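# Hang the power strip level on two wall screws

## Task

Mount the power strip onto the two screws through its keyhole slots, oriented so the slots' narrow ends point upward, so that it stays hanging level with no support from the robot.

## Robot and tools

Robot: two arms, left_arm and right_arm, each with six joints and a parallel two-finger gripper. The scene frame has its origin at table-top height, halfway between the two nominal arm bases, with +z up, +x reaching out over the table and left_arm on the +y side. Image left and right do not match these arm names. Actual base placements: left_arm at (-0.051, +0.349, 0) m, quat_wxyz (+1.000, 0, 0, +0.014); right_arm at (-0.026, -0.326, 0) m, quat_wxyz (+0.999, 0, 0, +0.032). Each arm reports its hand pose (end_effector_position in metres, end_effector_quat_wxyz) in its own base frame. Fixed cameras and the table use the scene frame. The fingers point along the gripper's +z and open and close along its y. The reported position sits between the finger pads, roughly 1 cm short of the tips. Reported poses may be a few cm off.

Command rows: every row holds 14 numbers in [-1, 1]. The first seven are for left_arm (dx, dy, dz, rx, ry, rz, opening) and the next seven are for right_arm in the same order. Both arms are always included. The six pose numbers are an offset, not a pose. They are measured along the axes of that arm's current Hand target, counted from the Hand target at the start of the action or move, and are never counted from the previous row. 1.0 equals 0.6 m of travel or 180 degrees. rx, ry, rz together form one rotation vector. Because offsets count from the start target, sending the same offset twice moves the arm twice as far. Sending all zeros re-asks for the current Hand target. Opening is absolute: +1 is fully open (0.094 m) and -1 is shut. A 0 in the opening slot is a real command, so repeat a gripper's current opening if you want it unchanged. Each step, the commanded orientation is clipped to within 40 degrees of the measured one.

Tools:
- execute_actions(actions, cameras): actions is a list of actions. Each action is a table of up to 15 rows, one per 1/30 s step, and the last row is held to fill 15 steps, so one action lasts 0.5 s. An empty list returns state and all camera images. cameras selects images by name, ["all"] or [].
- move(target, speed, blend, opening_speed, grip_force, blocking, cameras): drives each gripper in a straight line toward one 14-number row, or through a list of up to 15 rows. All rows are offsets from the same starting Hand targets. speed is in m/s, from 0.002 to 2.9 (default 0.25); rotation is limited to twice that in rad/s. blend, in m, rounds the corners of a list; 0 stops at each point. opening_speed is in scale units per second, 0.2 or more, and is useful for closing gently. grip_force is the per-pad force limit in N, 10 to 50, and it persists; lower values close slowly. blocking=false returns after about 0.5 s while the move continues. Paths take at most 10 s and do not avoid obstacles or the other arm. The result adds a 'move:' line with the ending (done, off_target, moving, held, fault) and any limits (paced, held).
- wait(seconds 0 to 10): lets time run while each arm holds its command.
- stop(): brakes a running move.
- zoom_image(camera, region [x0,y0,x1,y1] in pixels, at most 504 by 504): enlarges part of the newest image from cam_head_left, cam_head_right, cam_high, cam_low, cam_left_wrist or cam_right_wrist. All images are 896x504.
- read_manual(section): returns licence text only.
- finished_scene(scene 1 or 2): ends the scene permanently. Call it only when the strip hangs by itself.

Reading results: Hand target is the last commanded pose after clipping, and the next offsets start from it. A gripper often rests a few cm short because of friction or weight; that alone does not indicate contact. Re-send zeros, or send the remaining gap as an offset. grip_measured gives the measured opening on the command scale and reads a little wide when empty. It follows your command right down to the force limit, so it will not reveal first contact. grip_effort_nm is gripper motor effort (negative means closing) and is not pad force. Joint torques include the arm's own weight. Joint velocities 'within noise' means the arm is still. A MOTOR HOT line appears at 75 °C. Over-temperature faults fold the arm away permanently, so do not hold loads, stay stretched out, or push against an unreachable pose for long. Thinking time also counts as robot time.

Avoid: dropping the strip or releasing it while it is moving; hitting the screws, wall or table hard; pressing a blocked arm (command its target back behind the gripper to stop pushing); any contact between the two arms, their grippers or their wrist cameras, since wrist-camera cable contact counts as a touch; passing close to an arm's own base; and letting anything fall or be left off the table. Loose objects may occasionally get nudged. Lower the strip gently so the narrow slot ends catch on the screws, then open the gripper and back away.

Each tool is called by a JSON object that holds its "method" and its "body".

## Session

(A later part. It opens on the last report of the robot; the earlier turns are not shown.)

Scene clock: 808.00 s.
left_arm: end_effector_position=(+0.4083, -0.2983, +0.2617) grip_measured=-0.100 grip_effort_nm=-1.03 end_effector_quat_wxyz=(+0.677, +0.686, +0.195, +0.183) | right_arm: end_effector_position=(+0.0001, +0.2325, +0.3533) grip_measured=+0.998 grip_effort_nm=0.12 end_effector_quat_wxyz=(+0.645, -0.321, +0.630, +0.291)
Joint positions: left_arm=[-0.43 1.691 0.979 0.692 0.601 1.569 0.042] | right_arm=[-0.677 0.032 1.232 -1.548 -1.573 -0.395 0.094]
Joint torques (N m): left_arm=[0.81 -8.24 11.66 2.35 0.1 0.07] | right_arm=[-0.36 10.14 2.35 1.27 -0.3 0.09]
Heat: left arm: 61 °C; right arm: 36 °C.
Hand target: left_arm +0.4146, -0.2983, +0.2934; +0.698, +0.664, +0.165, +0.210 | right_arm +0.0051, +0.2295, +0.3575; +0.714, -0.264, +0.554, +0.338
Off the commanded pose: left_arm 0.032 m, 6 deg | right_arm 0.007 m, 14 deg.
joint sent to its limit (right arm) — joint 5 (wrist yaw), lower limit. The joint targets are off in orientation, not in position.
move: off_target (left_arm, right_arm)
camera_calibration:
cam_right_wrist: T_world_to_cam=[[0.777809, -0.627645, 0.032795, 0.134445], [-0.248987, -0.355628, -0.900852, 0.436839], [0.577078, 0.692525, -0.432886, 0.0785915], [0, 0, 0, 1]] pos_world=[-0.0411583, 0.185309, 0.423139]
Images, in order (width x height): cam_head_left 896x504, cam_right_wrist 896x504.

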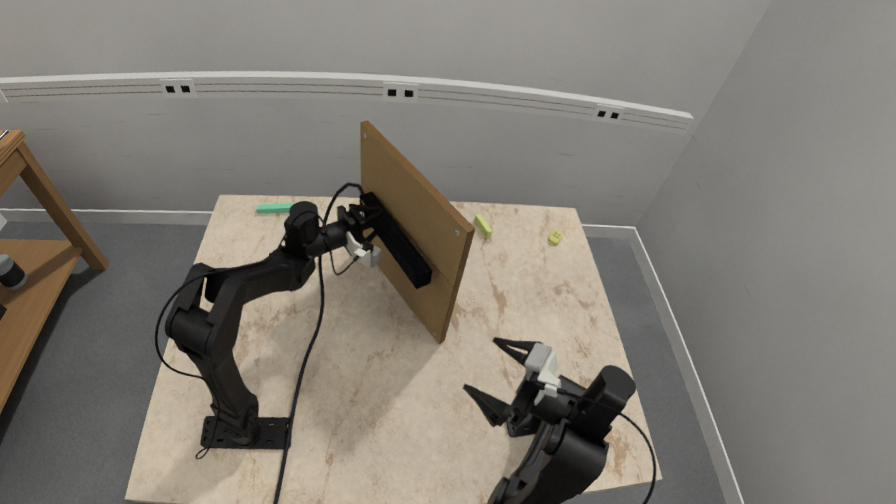

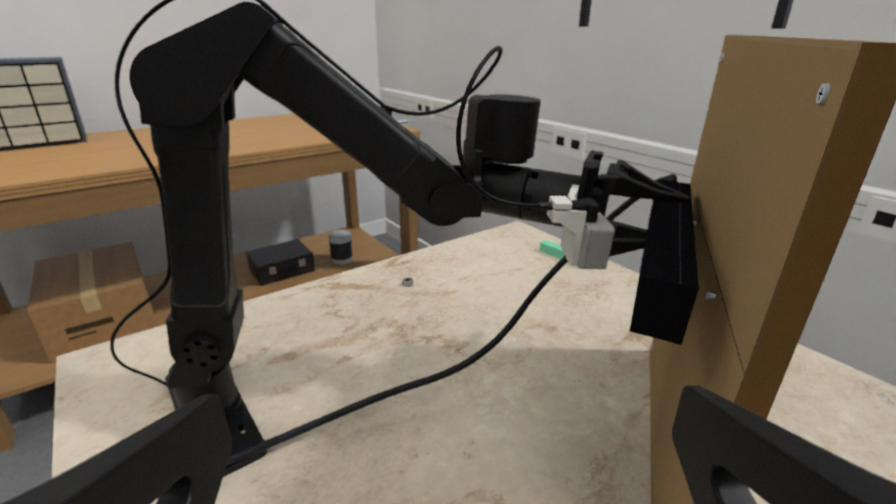

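{"method": "move", "body": {"target": [0.0,0.022,-0.012,0,0.03,0,-0.2,0,0,0,0,0,0,1], "speed": 0.1, "cameras": ["cam_head_left","cam_right_wrist"]}}

{"method": "zoom_image", "body": {"camera": "cam_head_left", "region": [340, 180, 440, 280]}}

{"method": "zoom_image", "body": {"camera": "cam_right_wrist", "region": [580, 110, 780, 370]}}

Scene clock: 812.13 s.
left_arm: end_effector_position=(+0.4146, -0.2912, +0.2704) grip_measured=-0.100 grip_effort_nm=-1.03 end_effector_quat_wxyz=(+0.665, +0.678, +0.228, +0.214) | right_arm: end_effector_position=(+0.0001, +0.2325, +0.3533) grip_measured=+0.998 grip_effort_nm=0.12 end_effector_quat_wxyz=(+0.645, -0.321, +0.630, +0.291)
Joint positions: left_arm=[-0.446 1.65 0.979 0.645 0.489 1.57 0.042] | right_arm=[-0.677 0.032 1.232 -1.548 -1.573 -0.395 0.094]
Joint torques (N m): left_arm=[-0.55 -10.89 9.17 2.44 -0.01 0.06] | right_arm=[-0.39 10.19 2.19 1.24 -0.27 0.08]
Heat: left arm: 61 °C; right arm: 36 °C.
Hand target: left_arm +0.4100, -0.2916, +0.3063; +0.690, +0.654, +0.198, +0.241 | right_arm +0.0051, +0.2295, +0.3575; +0.714, -0.264, +0.554, +0.338
Off the commanded pose: left_arm 0.036 m, 6 deg | right_arm 0.007 m, 14 deg.
joint sent to its limit (right arm) — joint 5 (wrist yaw), lower limit. The joint targets are off in orientation, not in position.
move: off_target (left_arm, right_arm)
camera_calibration:
cam_right_wrist: T_world_to_cam=[[0.777809, -0.627645, 0.032795, 0.134445], [-0.248987, -0.355628, -0.900852, 0.436839], [0.577078, 0.692525, -0.432886, 0.0785915], [0, 0, 0, 1]] pos_world=[-0.0411583, 0.185309, 0.423139]
Images, in order (width x height): cam_head_left 896x504, cam_right_wrist 896x504.

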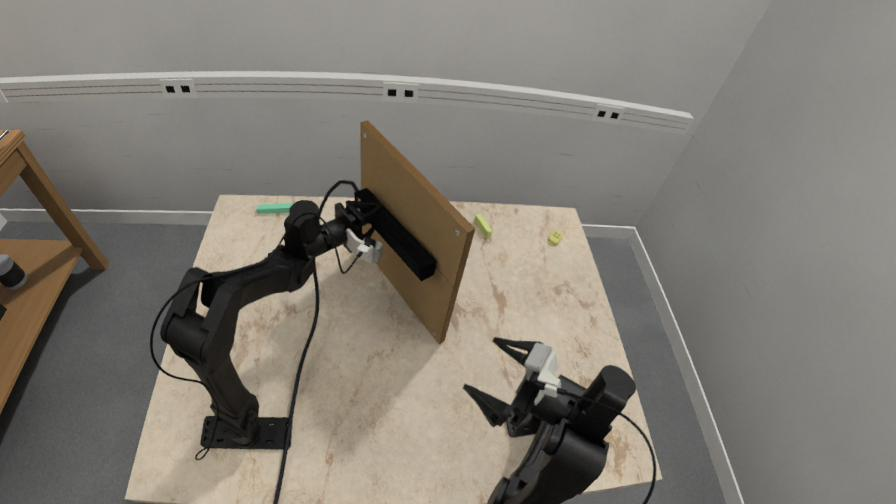

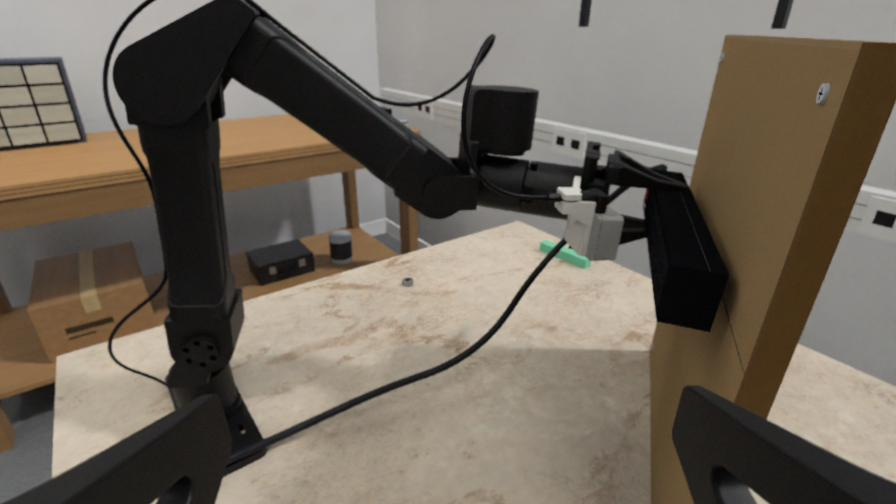

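Scaled by 5.040 from the camera's 896x504 image, which has a finer 1280x720 frame.

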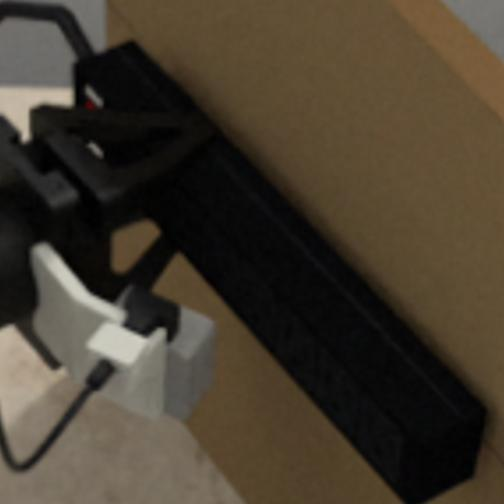

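Scaled by 1.938 from the camera's 896x504 image, which has a finer 1280x720 frame.

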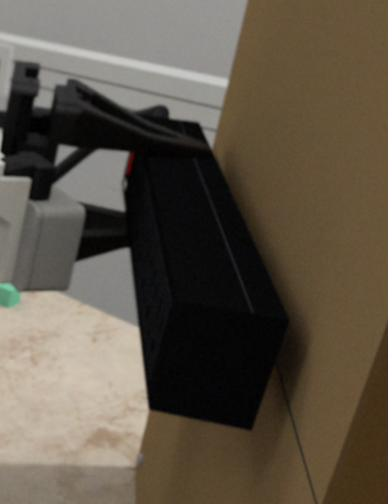

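{"method": "move", "body": {"target": [[0.0,-0.013,0.0,0,-0.02,0,-0.2,0,0,0,0,0,0,1],[0.0,-0.013,0.045,0,-0.02,0,-0.2,0,0,0,0,0,0,1]], "speed": 0.1, "cameras": ["cam_head_left","cam_right_wrist"]}}

{"method": "zoom_image", "body": {"camera": "cam_head_left", "region": [340, 180, 440, 280]}}

{"method": "zoom_image", "body": {"camera": "cam_right_wrist", "region": [580, 110, 780, 370]}}

Scene clock: 818.60 s.
left_arm: end_effector_position=(+0.4185, -0.3022, +0.2641) grip_measured=-0.100 grip_effort_nm=-1.03 end_effector_quat_wxyz=(+0.669, +0.687, +0.209, +0.192) | right_arm: end_effector_position=(+0.0001, +0.2325, +0.3533) grip_measured=+0.998 grip_effort_nm=0.12 end_effector_quat_wxyz=(+0.645, -0.321, +0.630, +0.291)
Joint positions: left_arm=[-0.443 1.707 1.025 0.646 0.553 1.573 0.042] | right_arm=[-0.677 0.032 1.232 -1.548 -1.573 -0.395 0.094]
Joint torques (N m): left_arm=[-1.51 -7.08 13.55 2.51 -0.09 0.04] | right_arm=[-0.36 10.11 2.25 1.3 -0.23 0.09]
Heat: left arm: 61 °C; right arm: 36 °C.
Hand target: left_arm +0.4264, -0.3136, +0.3002; +0.695, +0.661, +0.176, +0.220 | right_arm +0.0051, +0.2295, +0.3575; +0.714, -0.264, +0.554, +0.338
Off the commanded pose: left_arm 0.039 m, 7 deg | right_arm 0.007 m, 14 deg.
joint sent to its limit (right arm) — joint 5 (wrist yaw), lower limit. The joint targets are off in orientation, not in position.
move: off_target (left_arm, right_arm)
camera_calibration:
cam_right_wrist: T_world_to_cam=[[0.777809, -0.627645, 0.032795, 0.134445], [-0.248987, -0.355628, -0.900852, 0.436839], [0.577078, 0.692525, -0.432886, 0.0785915], [0, 0, 0, 1]] pos_world=[-0.0411583, 0.185309, 0.423139]
Images, in order (width x height): cam_head_left 896x504, cam_right_wrist 896x504.

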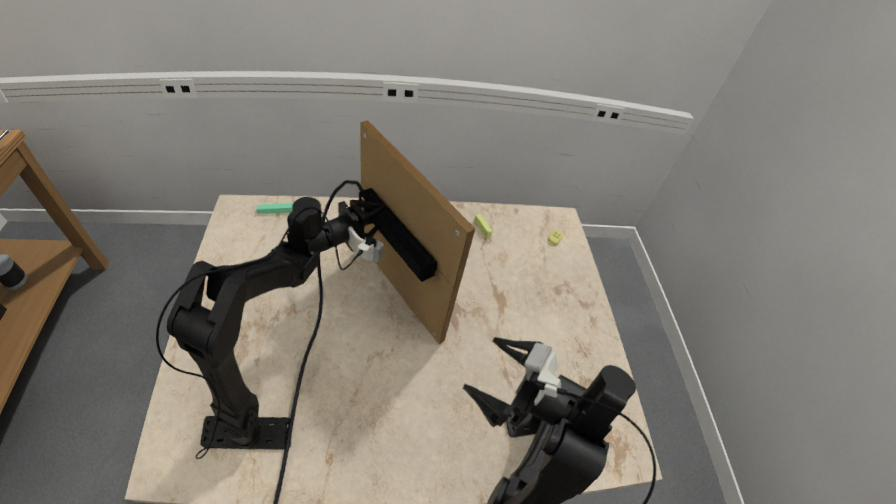

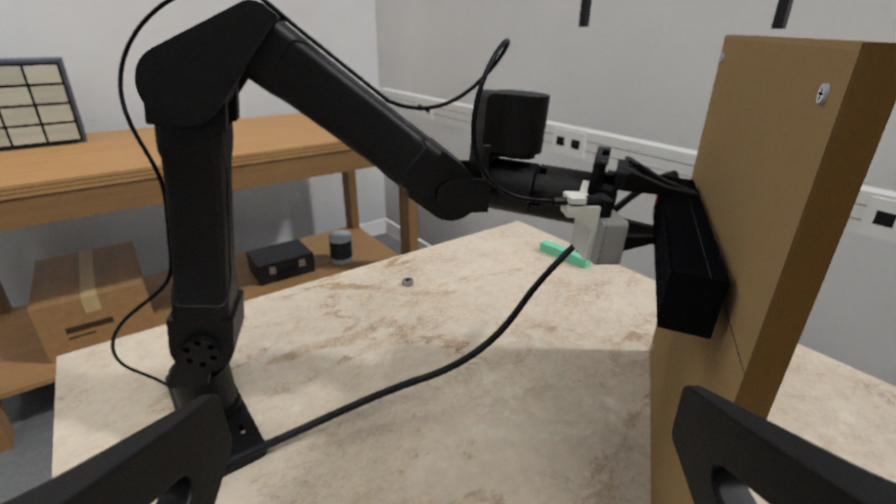

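Scaled by 5.040 from the camera's 896x504 image, which has a finer 1280x720 frame.

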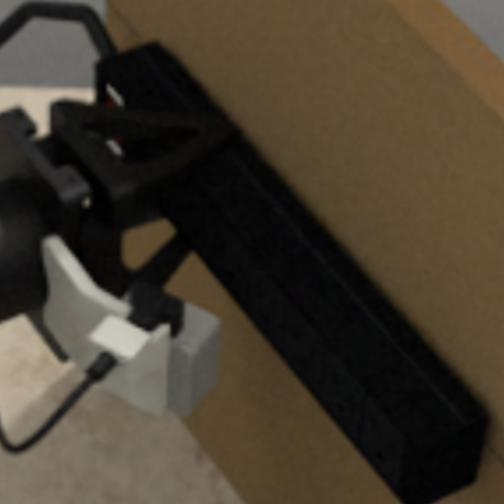

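Scaled by 1.938 from the camera's 896x504 image, which has a finer 1280x720 frame.

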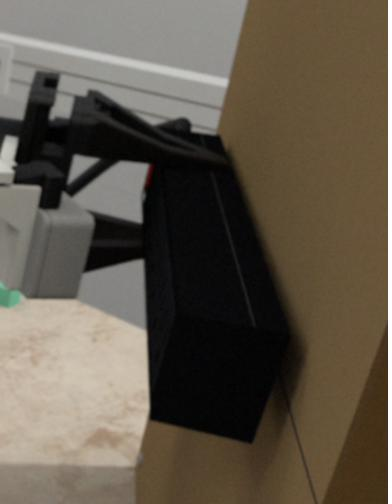

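{"method": "move", "body": {"target": [[0.0,-0.004,0.008,0,0.01,0.01,-0.2,0,0,0,0,0,0,1],[0.0,-0.008,0.012,0,0.015,0.025,-0.2,0,0,0,0,0,0,1]], "speed": 0.04, "cameras": ["cam_head_left","cam_right_wrist"]}}

{"method": "zoom_image", "body": {"camera": "cam_head_left", "region": [340, 180, 440, 280]}}

{"method": "zoom_image", "body": {"camera": "cam_right_wrist", "region": [580, 110, 780, 370]}}

Scene clock: 823.50 s.
left_arm: end_effector_position=(+0.4188, -0.3029, +0.2630) grip_measured=-0.100 grip_effort_nm=-1.03 end_effector_quat_wxyz=(+0.661, +0.694, +0.191, +0.214) | right_arm: end_effector_position=(+0.0001, +0.2325, +0.3533) grip_measured=+0.998 grip_effort_nm=0.12 end_effector_quat_wxyz=(+0.645, -0.321, +0.630, +0.291)
Joint positions: left_arm=[-0.447 1.707 1.025 0.641 0.542 1.636 0.042] | right_arm=[-0.677 0.032 1.232 -1.548 -1.573 -0.395 0.094]
Joint torques (N m): left_arm=[-3.99 -6.19 13.07 2.74 -0.73 0.14] | right_arm=[-0.38 10.13 2.24 1.26 -0.24 0.11]
Heat: left arm: 61 °C; right arm: 36 °C.
Hand target: left_arm +0.4306, -0.3199, +0.2958; +0.682, +0.662, +0.166, +0.263 | right_arm +0.0051, +0.2295, +0.3575; +0.714, -0.264, +0.554, +0.338
Off the commanded pose: left_arm 0.039 m, 8 deg | right_arm 0.007 m, 14 deg.
joint sent to its limit (right arm) — joint 5 (wrist yaw), lower limit. The joint targets are off in orientation, not in position.
move: off_target (left_arm, right_arm)
camera_calibration:
cam_right_wrist: T_world_to_cam=[[0.777809, -0.627645, 0.032795, 0.134445], [-0.248987, -0.355628, -0.900852, 0.436839], [0.577078, 0.692525, -0.432886, 0.0785915], [0, 0, 0, 1]] pos_world=[-0.0411583, 0.185309, 0.423139]
Images, in order (width x height): cam_head_left 896x504, cam_right_wrist 896x504.

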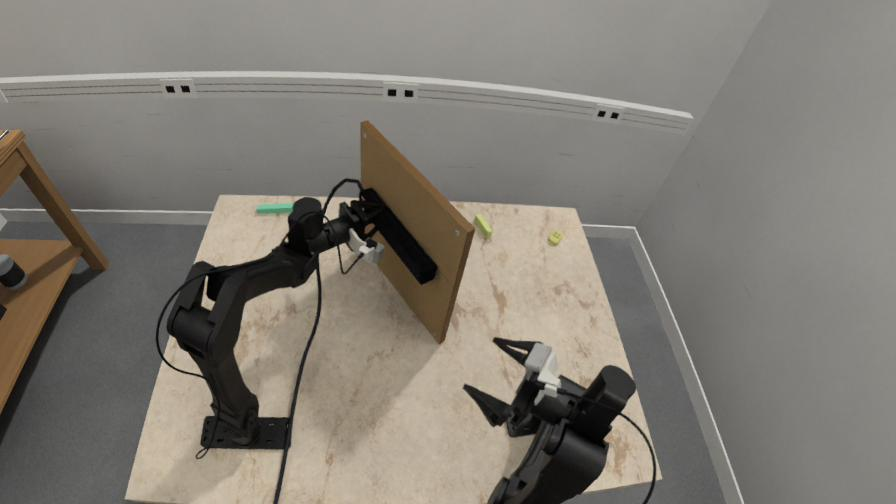

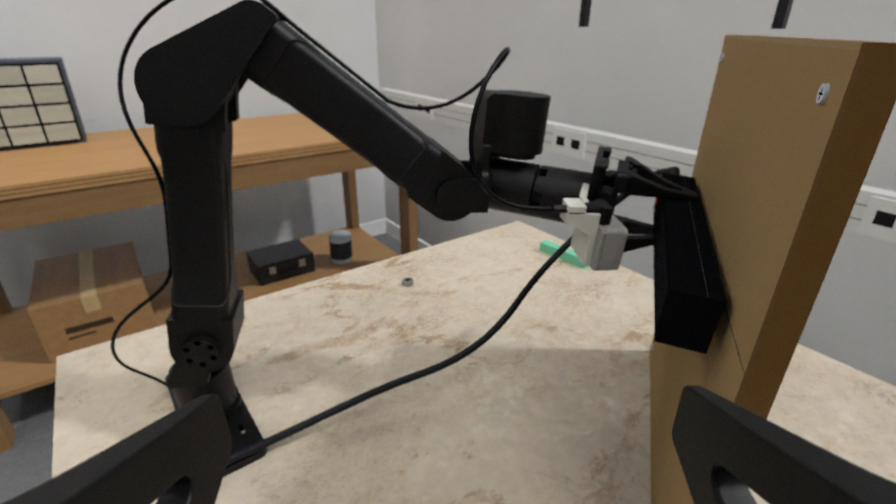

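Scaled by 5.040 from the camera's 896x504 image, which has a finer 1280x720 frame.

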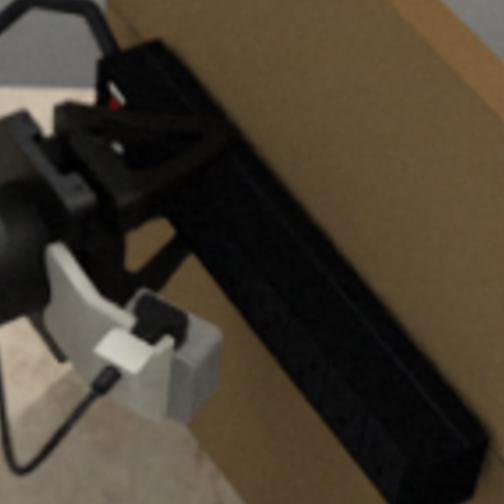

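Scaled by 1.938 from the camera's 896x504 image, which has a finer 1280x720 frame.

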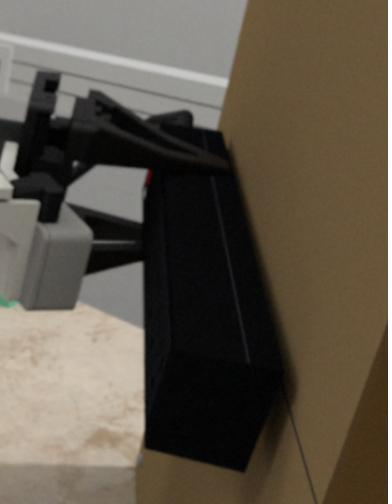

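{"method": "move", "body": {"target": [[0.012,0.004,0.004,0,0.02,0,-0.2,0,0,0,0,0,0,1],[-0.008,0.004,0.004,0,0.03,0,-0.2,0,0,0,0,0,0,1],[0.006,0.01,0.01,0,0.03,-0.005,-0.2,0,0,0,0,0,0,1]], "speed": 0.04, "cameras": ["cam_head_left","cam_right_wrist"]}}

{"method": "zoom_image", "body": {"camera": "cam_head_left", "region": [340, 180, 440, 280]}}

{"method": "zoom_image", "body": {"camera": "cam_right_wrist", "region": [580, 110, 780, 370]}}

Scene clock: 829.73 s.
left_arm: end_effector_position=(+0.4193, -0.3030, +0.2640) grip_measured=-0.100 grip_effort_nm=-1.03 end_effector_quat_wxyz=(+0.645, +0.692, +0.218, +0.239) | right_arm: end_effector_position=(+0.0001, +0.2325, +0.3533) grip_measured=+0.998 grip_effort_nm=0.12 end_effector_quat_wxyz=(+0.645, -0.321, +0.630, +0.291)
Joint positions: left_arm=[-0.483 1.677 1.014 0.604 0.428 1.644 0.042] | right_arm=[-0.677 0.032 1.232 -1.548 -1.573 -0.395 0.094]
Joint torques (N m): left_arm=[-4.46 -4.93 14.17 3.04 -0.92 -0.08] | right_arm=[-0.25 10.02 2.25 1.27 -0.25 0.09]
Heat: left arm: 62 °C; right arm: 36 °C.
Hand target: left_arm +0.4362, -0.3227, +0.3028; +0.675, +0.648, +0.203, +0.288 | right_arm +0.0051, +0.2295, +0.3575; +0.714, -0.264, +0.554, +0.338
Off the commanded pose: left_arm 0.047 m, 9 deg | right_arm 0.007 m, 14 deg.
joint sent to its limit (right arm) — joint 5 (wrist yaw), lower limit. The joint targets are off in orientation, not in position.
move: off_target (left_arm, right_arm)
camera_calibration:
cam_right_wrist: T_world_to_cam=[[0.777809, -0.627645, 0.032795, 0.134445], [-0.248987, -0.355628, -0.900852, 0.436839], [0.577078, 0.692525, -0.432886, 0.0785915], [0, 0, 0, 1]] pos_world=[-0.0411583, 0.185309, 0.423139]
Images, in order (width x height): cam_head_left 896x504, cam_right_wrist 896x504.

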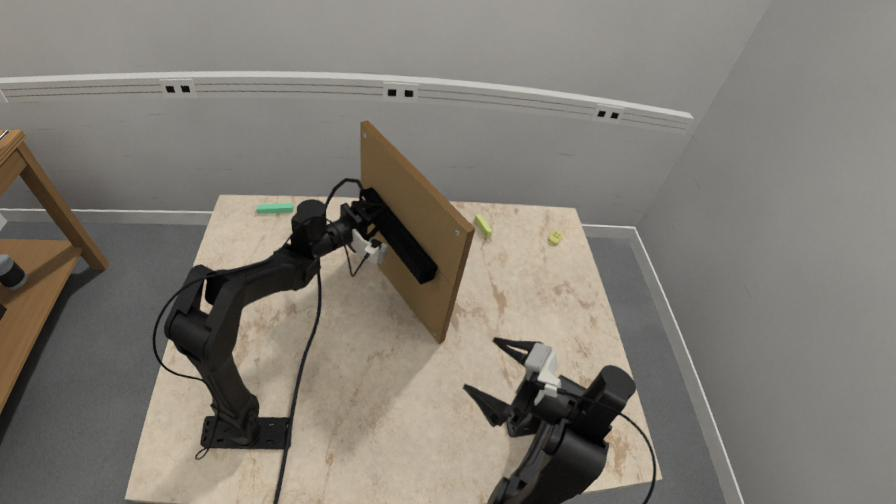

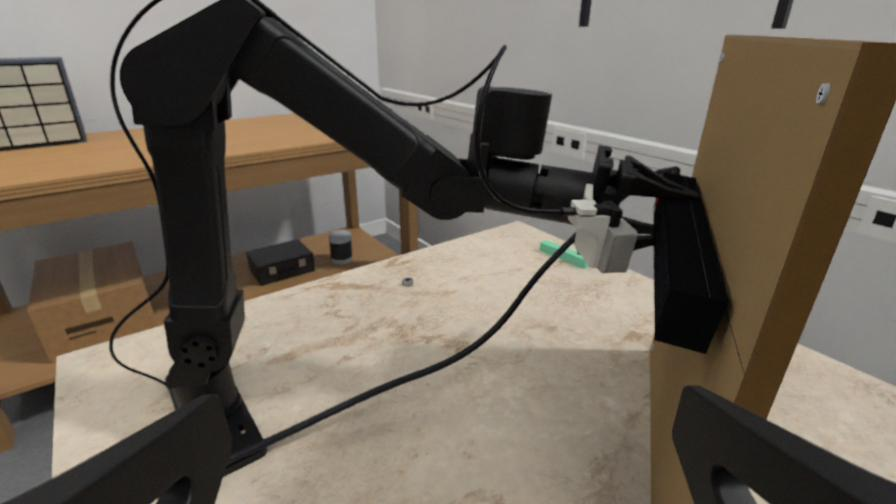

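Scaled by 5.040 from the camera's 896x504 image, which has a finer 1280x720 frame.

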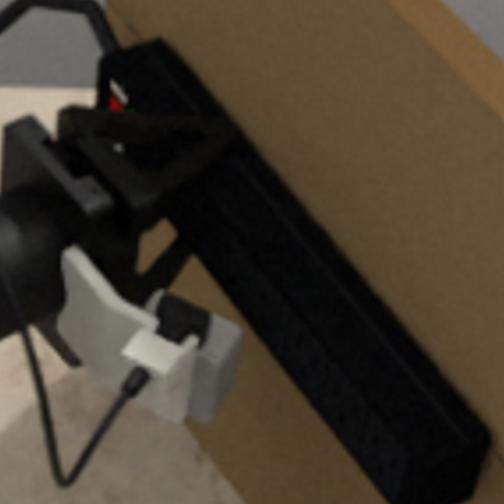

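Scaled by 1.938 from the camera's 896x504 image, which has a finer 1280x720 frame.

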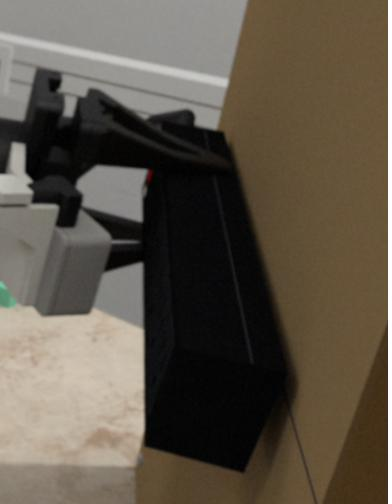

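{"method": "move", "body": {"target": [[0,-0.025,0.0,0.005,0,0.0,-0.2,0,0,0,0,0,0,1],[0,-0.05,0.0,0.01,0,0.0,-0.2,0,0,0,0,0,0,1]], "speed": 0.04, "cameras": ["cam_head_left","cam_right_wrist"]}}

{"method": "zoom_image", "body": {"camera": "cam_head_left", "region": [340, 180, 440, 280]}}

{"method": "zoom_image", "body": {"camera": "cam_right_wrist", "region": [580, 110, 780, 370]}}

Scene clock: 834.10 s.
left_arm: end_effector_position=(+0.4194, -0.3036, +0.2629) grip_measured=-0.100 grip_effort_nm=-1.03 end_effector_quat_wxyz=(+0.650, +0.690, +0.213, +0.237) | right_arm: end_effector_position=(+0.0001, +0.2325, +0.3533) grip_measured=+0.998 grip_effort_nm=0.12 end_effector_quat_wxyz=(+0.645, -0.321, +0.630, +0.291)
Joint positions: left_arm=[-0.478 1.687 1.009 0.632 0.444 1.641 0.042] | right_arm=[-0.677 0.032 1.232 -1.548 -1.573 -0.395 0.094]
Joint torques (N m): left_arm=[-4.51 -1.65 12.18 3.13 -1.04 0.1] | right_arm=[-0.4 10.14 2.41 1.25 -0.25 0.11]
Heat: left arm: 64 °C; right arm: 36 °C.
Hand target: left_arm +0.4399, -0.3226, +0.2729; +0.665, +0.658, +0.208, +0.285 | right_arm +0.0051, +0.2295, +0.3575; +0.714, -0.264, +0.554, +0.338
Off the commanded pose: left_arm 0.030 m, 7 deg | right_arm 0.007 m, 14 deg.
joint sent to its limit (right arm) — joint 5 (wrist yaw), lower limit. The joint targets are off in orientation, not in position.
move: off_target (left_arm, right_arm)
camera_calibration:
cam_right_wrist: T_world_to_cam=[[0.777809, -0.627645, 0.032795, 0.134445], [-0.248987, -0.355628, -0.900852, 0.436839], [0.577078, 0.692525, -0.432886, 0.0785915], [0, 0, 0, 1]] pos_world=[-0.0411583, 0.185309, 0.423139]
Images, in order (width x height): cam_head_left 896x504, cam_right_wrist 896x504.

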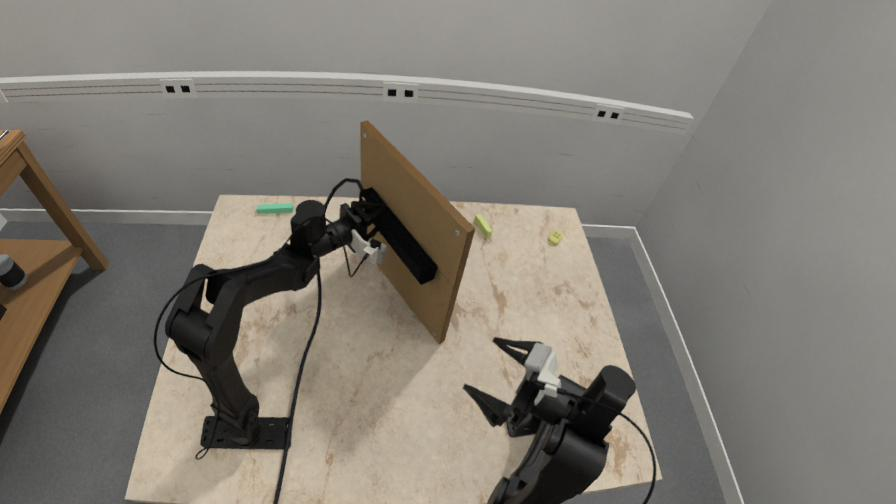

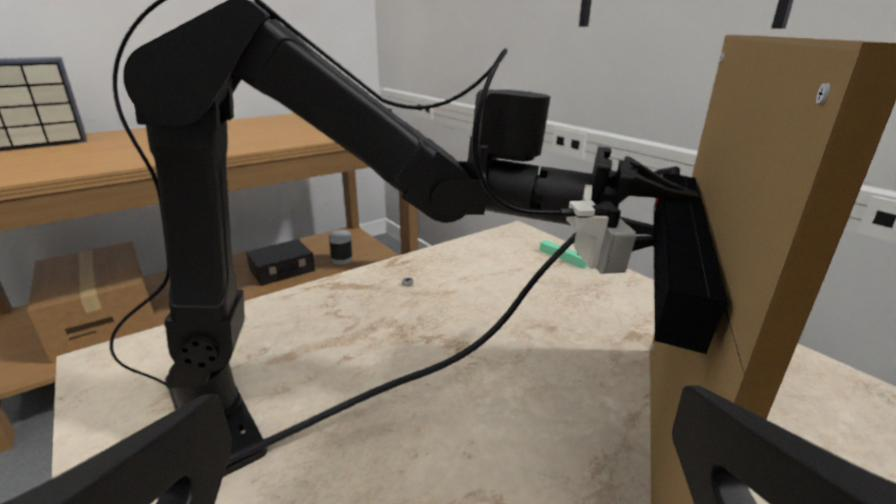

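Scaled by 5.040 from the camera's 896x504 image, which has a finer 1280x720 frame.

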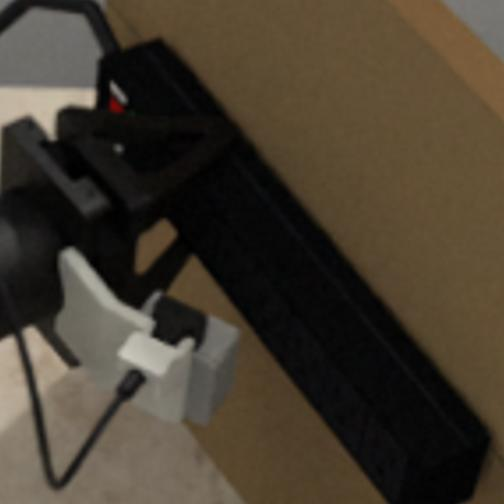

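Scaled by 1.938 from the camera's 896x504 image, which has a finer 1280x720 frame.

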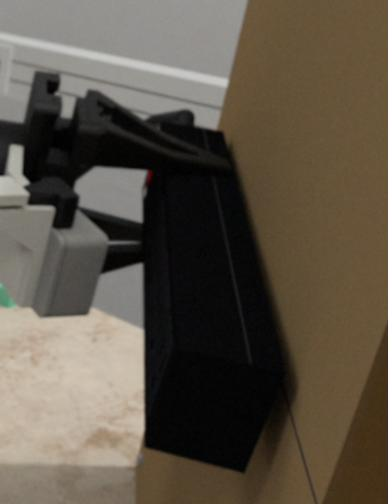

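{"method": "move", "body": {"target": [[0,-0.025,-0.015,0.005,0,0.0,-0.2,0,0,0,0,0,0,1],[0,-0.05,-0.015,0.01,0,0.0,-0.2,0,0,0,0,0,0,1]], "speed": 0.04, "cameras": ["cam_head_left","cam_right_wrist"]}}

{"method": "zoom_image", "body": {"camera": "cam_head_left", "region": [340, 180, 440, 280]}}

{"method": "zoom_image", "body": {"camera": "cam_right_wrist", "region": [580, 110, 780, 370]}}

Scene clock: 838.27 s.
left_arm: end_effector_position=(+0.4183, -0.3023, +0.2604) grip_measured=-0.100 grip_effort_nm=-1.03 end_effector_quat_wxyz=(+0.676, +0.663, +0.197, +0.254) | right_arm: end_effector_position=(+0.0001, +0.2325, +0.3533) grip_measured=+0.998 grip_effort_nm=0.12 end_effector_quat_wxyz=(+0.645, -0.321, +0.630, +0.291)
Joint positions: left_arm=[-0.477 1.727 0.947 0.827 0.445 1.62 0.042] | right_arm=[-0.677 0.032 1.232 -1.548 -1.573 -0.395 0.094]
Joint torques (N m): left_arm=[-3.43 -2.35 10.96 1.9 -1 0.41] | right_arm=[-0.4 10.13 2.33 1.26 -0.28 0.11]
Heat: left arm: 65 °C; right arm: 36 °C.
Hand target: left_arm +0.4372, -0.3150, +0.2427; +0.655, +0.668, +0.212, +0.282 | right_arm +0.0051, +0.2295, +0.3575; +0.714, -0.264, +0.554, +0.338
Off the commanded pose: left_arm 0.029 m, 4 deg | right_arm 0.007 m, 14 deg.
joint sent to its limit (right arm) — joint 5 (wrist yaw), lower limit. The joint targets are off in orientation, not in position.
move: off_target (left_arm, right_arm)
camera_calibration:
cam_right_wrist: T_world_to_cam=[[0.777809, -0.627645, 0.032795, 0.134445], [-0.248987, -0.355628, -0.900852, 0.436839], [0.577078, 0.692525, -0.432886, 0.0785915], [0, 0, 0, 1]] pos_world=[-0.0411583, 0.185309, 0.423139]
Images, in order (width x height): cam_head_left 896x504, cam_right_wrist 896x504.

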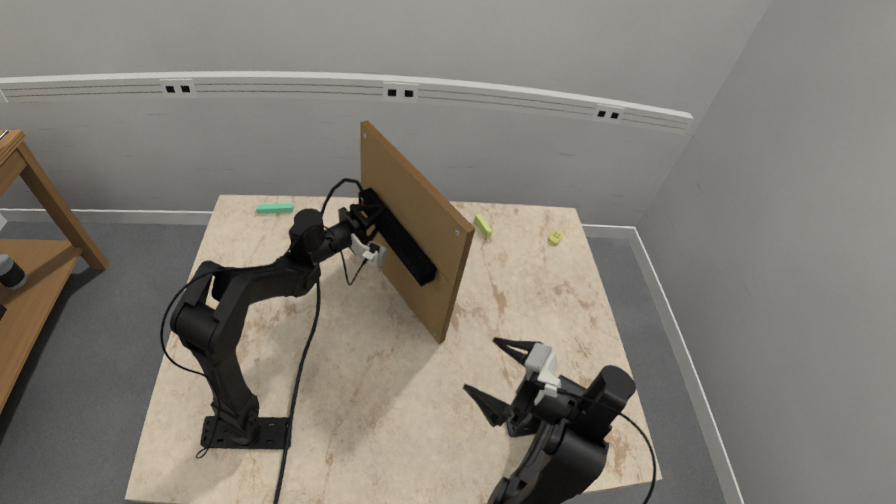

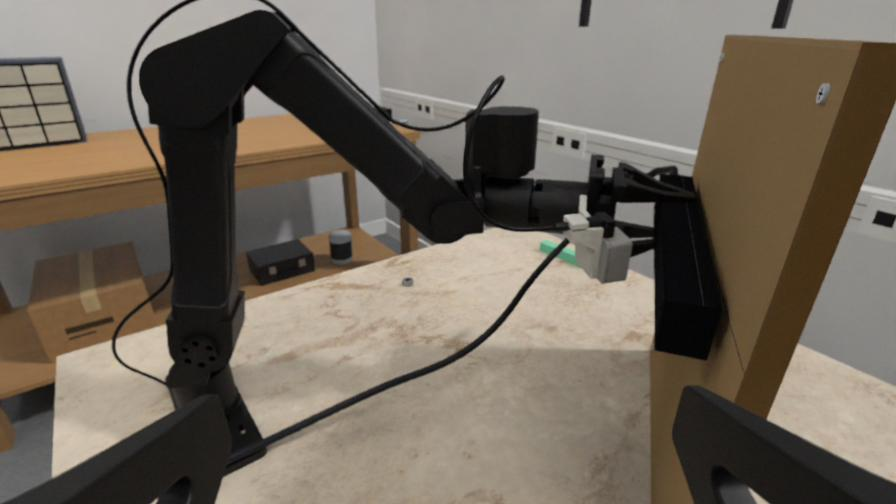

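Scaled by 5.040 from the camera's 896x504 image, which has a finer 1280x720 frame.

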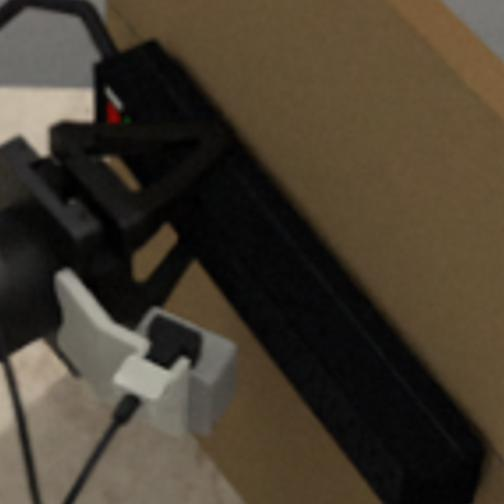

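Scaled by 1.938 from the camera's 896x504 image, which has a finer 1280x720 frame.

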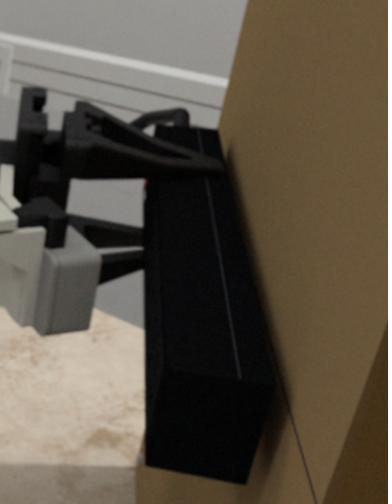

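{"method": "move", "body": {"target": [[0,0.1,-0.025,-0.02,-0.02,-0.01,-0.2,0,0,0,0,0,0,1],[0.018,0.115,-0.025,-0.02,-0.02,-0.01,-0.2,0,0,0,0,0,0,1]], "speed": 0.08, "cameras": ["cam_head_left","cam_right_wrist"]}}

{"method": "zoom_image", "body": {"camera": "cam_head_left", "region": [340, 180, 440, 280]}}

{"method": "zoom_image", "body": {"camera": "cam_right_wrist", "region": [580, 110, 780, 370]}}

Scene clock: 849.47 s.
left_arm: end_effector_position=(+0.4230, -0.3007, +0.2583) grip_measured=-0.100 grip_effort_nm=-1.03 end_effector_quat_wxyz=(+0.650, +0.692, +0.224, +0.221) | right_arm: end_effector_position=(+0.0001, +0.2325, +0.3533) grip_measured=+0.998 grip_effort_nm=0.12 end_effector_quat_wxyz=(+0.645, -0.321, +0.630, +0.291)
Joint positions: left_arm=[-0.463 1.698 1.018 0.616 0.466 1.613 0.042] | right_arm=[-0.677 0.032 1.232 -1.548 -1.573 -0.395 0.094]
Joint torques (N m): left_arm=[0.66 -10.61 12.67 2.59 0.01 -0.07] | right_arm=[-0.42 9.98 2.3 1.23 -0.27 0.1]
Heat: left arm: 62 °C; right arm: 36 °C.
Hand target: left_arm +0.4296, -0.3002, +0.3122; +0.686, +0.653, +0.193, +0.257 | right_arm +0.0051, +0.2295, +0.3575; +0.714, -0.264, +0.554, +0.338
Off the commanded pose: left_arm 0.054 m, 8 deg | right_arm 0.007 m, 14 deg.
joint sent to its limit (right arm) — joint 5 (wrist yaw), lower limit. The joint targets are off in orientation, not in position.
move: off_target (left_arm, right_arm)
camera_calibration:
cam_right_wrist: T_world_to_cam=[[0.777809, -0.627645, 0.032795, 0.134445], [-0.248987, -0.355628, -0.900852, 0.436839], [0.577078, 0.692525, -0.432886, 0.0785915], [0, 0, 0, 1]] pos_world=[-0.0411583, 0.185309, 0.423139]
Images, in order (width x height): cam_head_left 896x504, cam_right_wrist 896x504.

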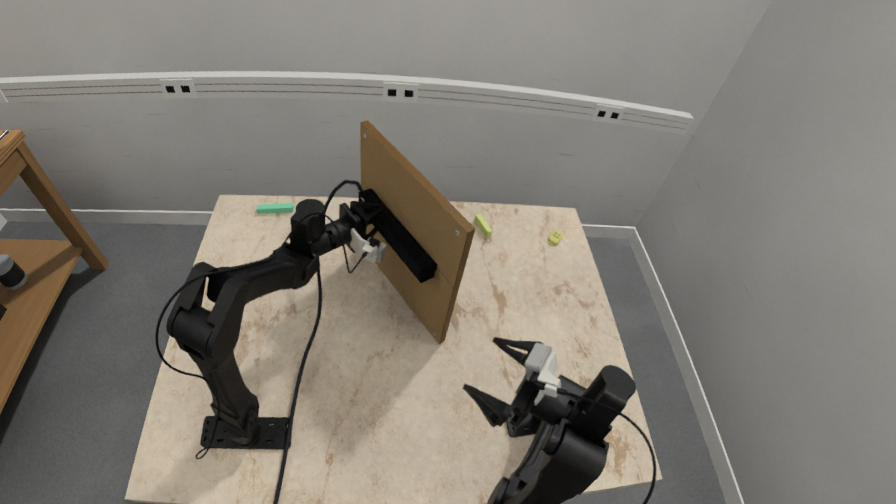

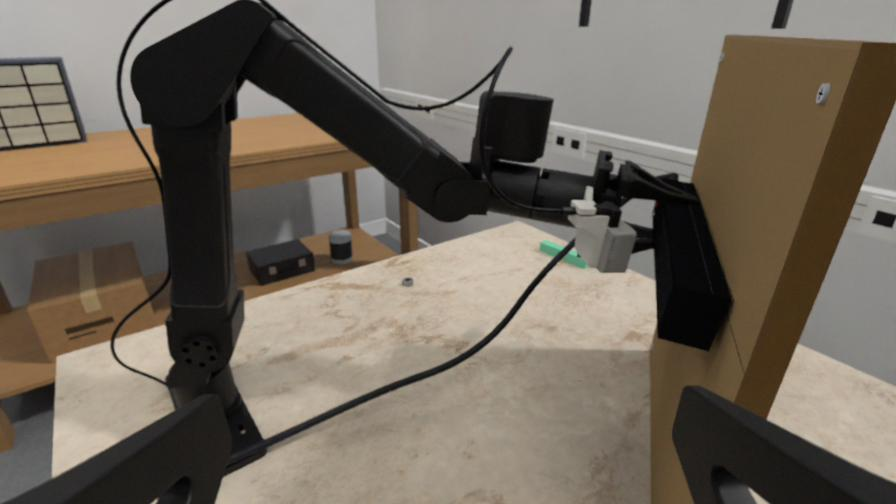

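Scaled by 5.040 from the camera's 896x504 image, which has a finer 1280x720 frame.

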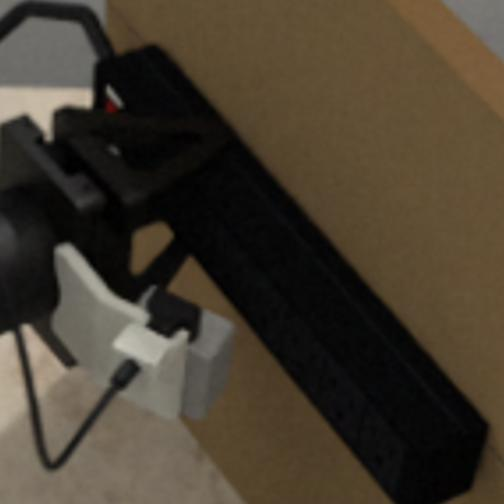

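Scaled by 1.938 from the camera's 896x504 image, which has a finer 1280x720 frame.

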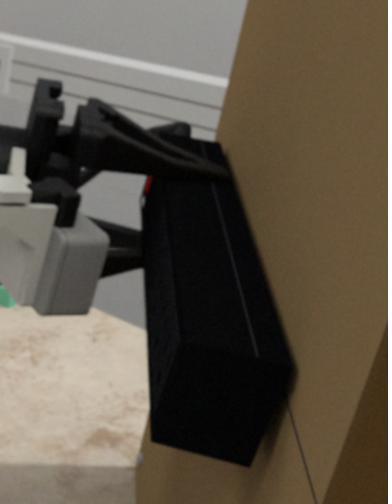

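{"method": "move", "body": {"target": [[0,0.015,-0.005,0,-0.008,0.008,-0.2,0,0,0,0,0,0,1],[0.0,0.015,0.035,0,-0.008,0.008,-0.2,0,0,0,0,0,0,1]], "speed": 0.06, "cameras": ["cam_head_left","cam_right_wrist"]}}

{"method": "zoom_image", "body": {"camera": "cam_head_left", "region": [340, 180, 440, 280]}}

{"method": "zoom_image", "body": {"camera": "cam_right_wrist", "region": [580, 110, 780, 370]}}

Scene clock: 854.73 s.
left_arm: end_effector_position=(+0.4244, -0.3023, +0.2586) grip_measured=-0.100 grip_effort_nm=-1.03 end_effector_quat_wxyz=(+0.638, +0.709, +0.226, +0.199) | right_arm: end_effector_position=(+0.0001, +0.2325, +0.3533) grip_measured=+0.998 grip_effort_nm=0.12 end_effector_quat_wxyz=(+0.645, -0.321, +0.630, +0.291)
Joint positions: left_arm=[-0.454 1.697 1.075 0.5 0.502 1.624 0.042] | right_arm=[-0.677 0.032 1.232 -1.548 -1.573 -0.395 0.094]
Joint torques (N m): left_arm=[-1.51 -7.71 15.47 3.19 -0.21 0.05] | right_arm=[-0.39 10.17 2.22 1.29 -0.27 0.12]
Heat: left arm: 63 °C; right arm: 36 °C.
Hand target: left_arm +0.4414, -0.3167, +0.3225; +0.685, +0.658, +0.177, +0.257 | right_arm +0.0051, +0.2295, +0.3575; +0.714, -0.264, +0.554, +0.338
Off the commanded pose: left_arm 0.068 m, 12 deg | right_arm 0.007 m, 14 deg.
joint sent to its limit (right arm) — joint 5 (wrist yaw), lower limit. The joint targets are off in orientation, not in position.
move: off_target (left_arm, right_arm)
camera_calibration:
cam_right_wrist: T_world_to_cam=[[0.777809, -0.627645, 0.032795, 0.134445], [-0.248987, -0.355628, -0.900852, 0.436839], [0.577078, 0.692525, -0.432886, 0.0785915], [0, 0, 0, 1]] pos_world=[-0.0411583, 0.185309, 0.423139]
Images, in order (width x height): cam_head_left 896x504, cam_right_wrist 896x504.

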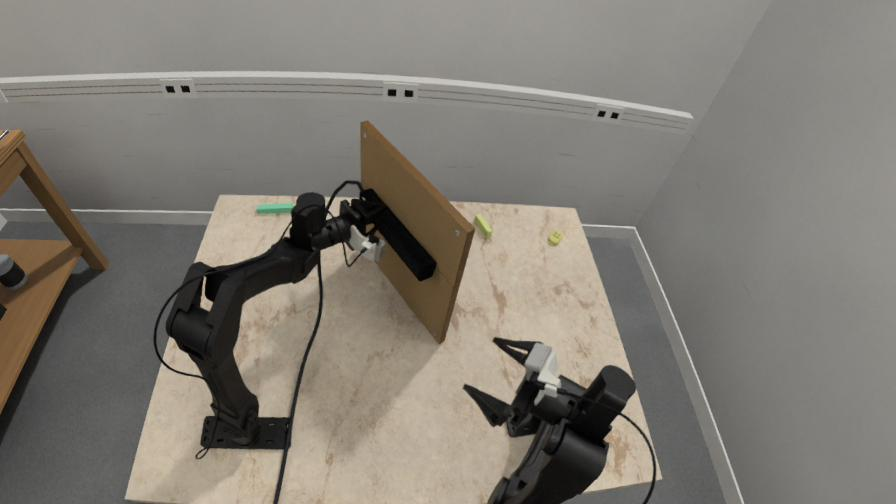

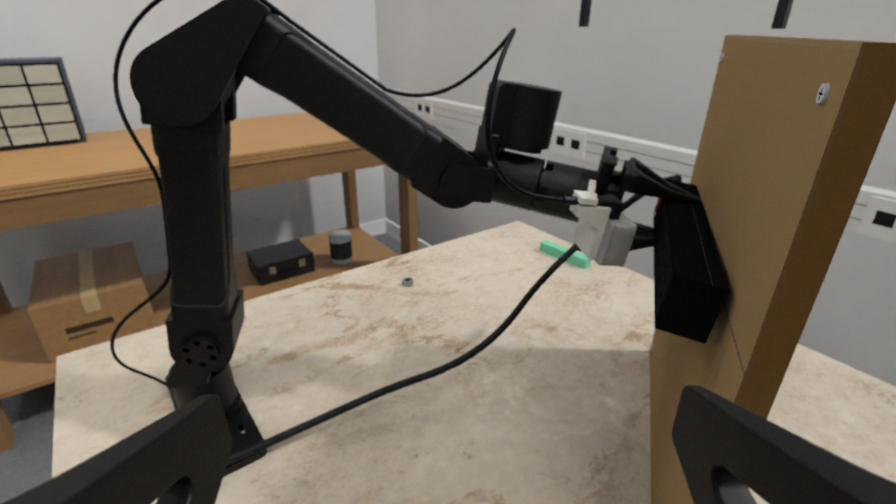

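Scaled by 5.040 from the camera's 896x504 image, which has a finer 1280x720 frame.

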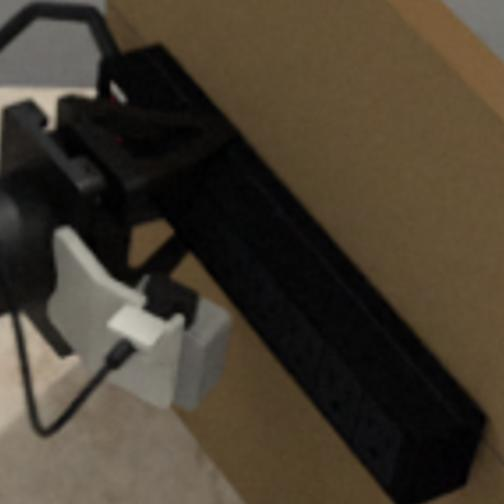

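Scaled by 1.938 from the camera's 896x504 image, which has a finer 1280x720 frame.

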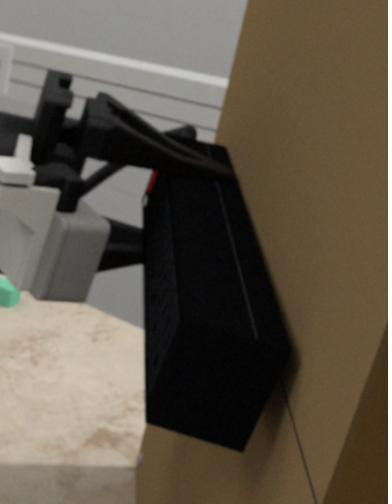

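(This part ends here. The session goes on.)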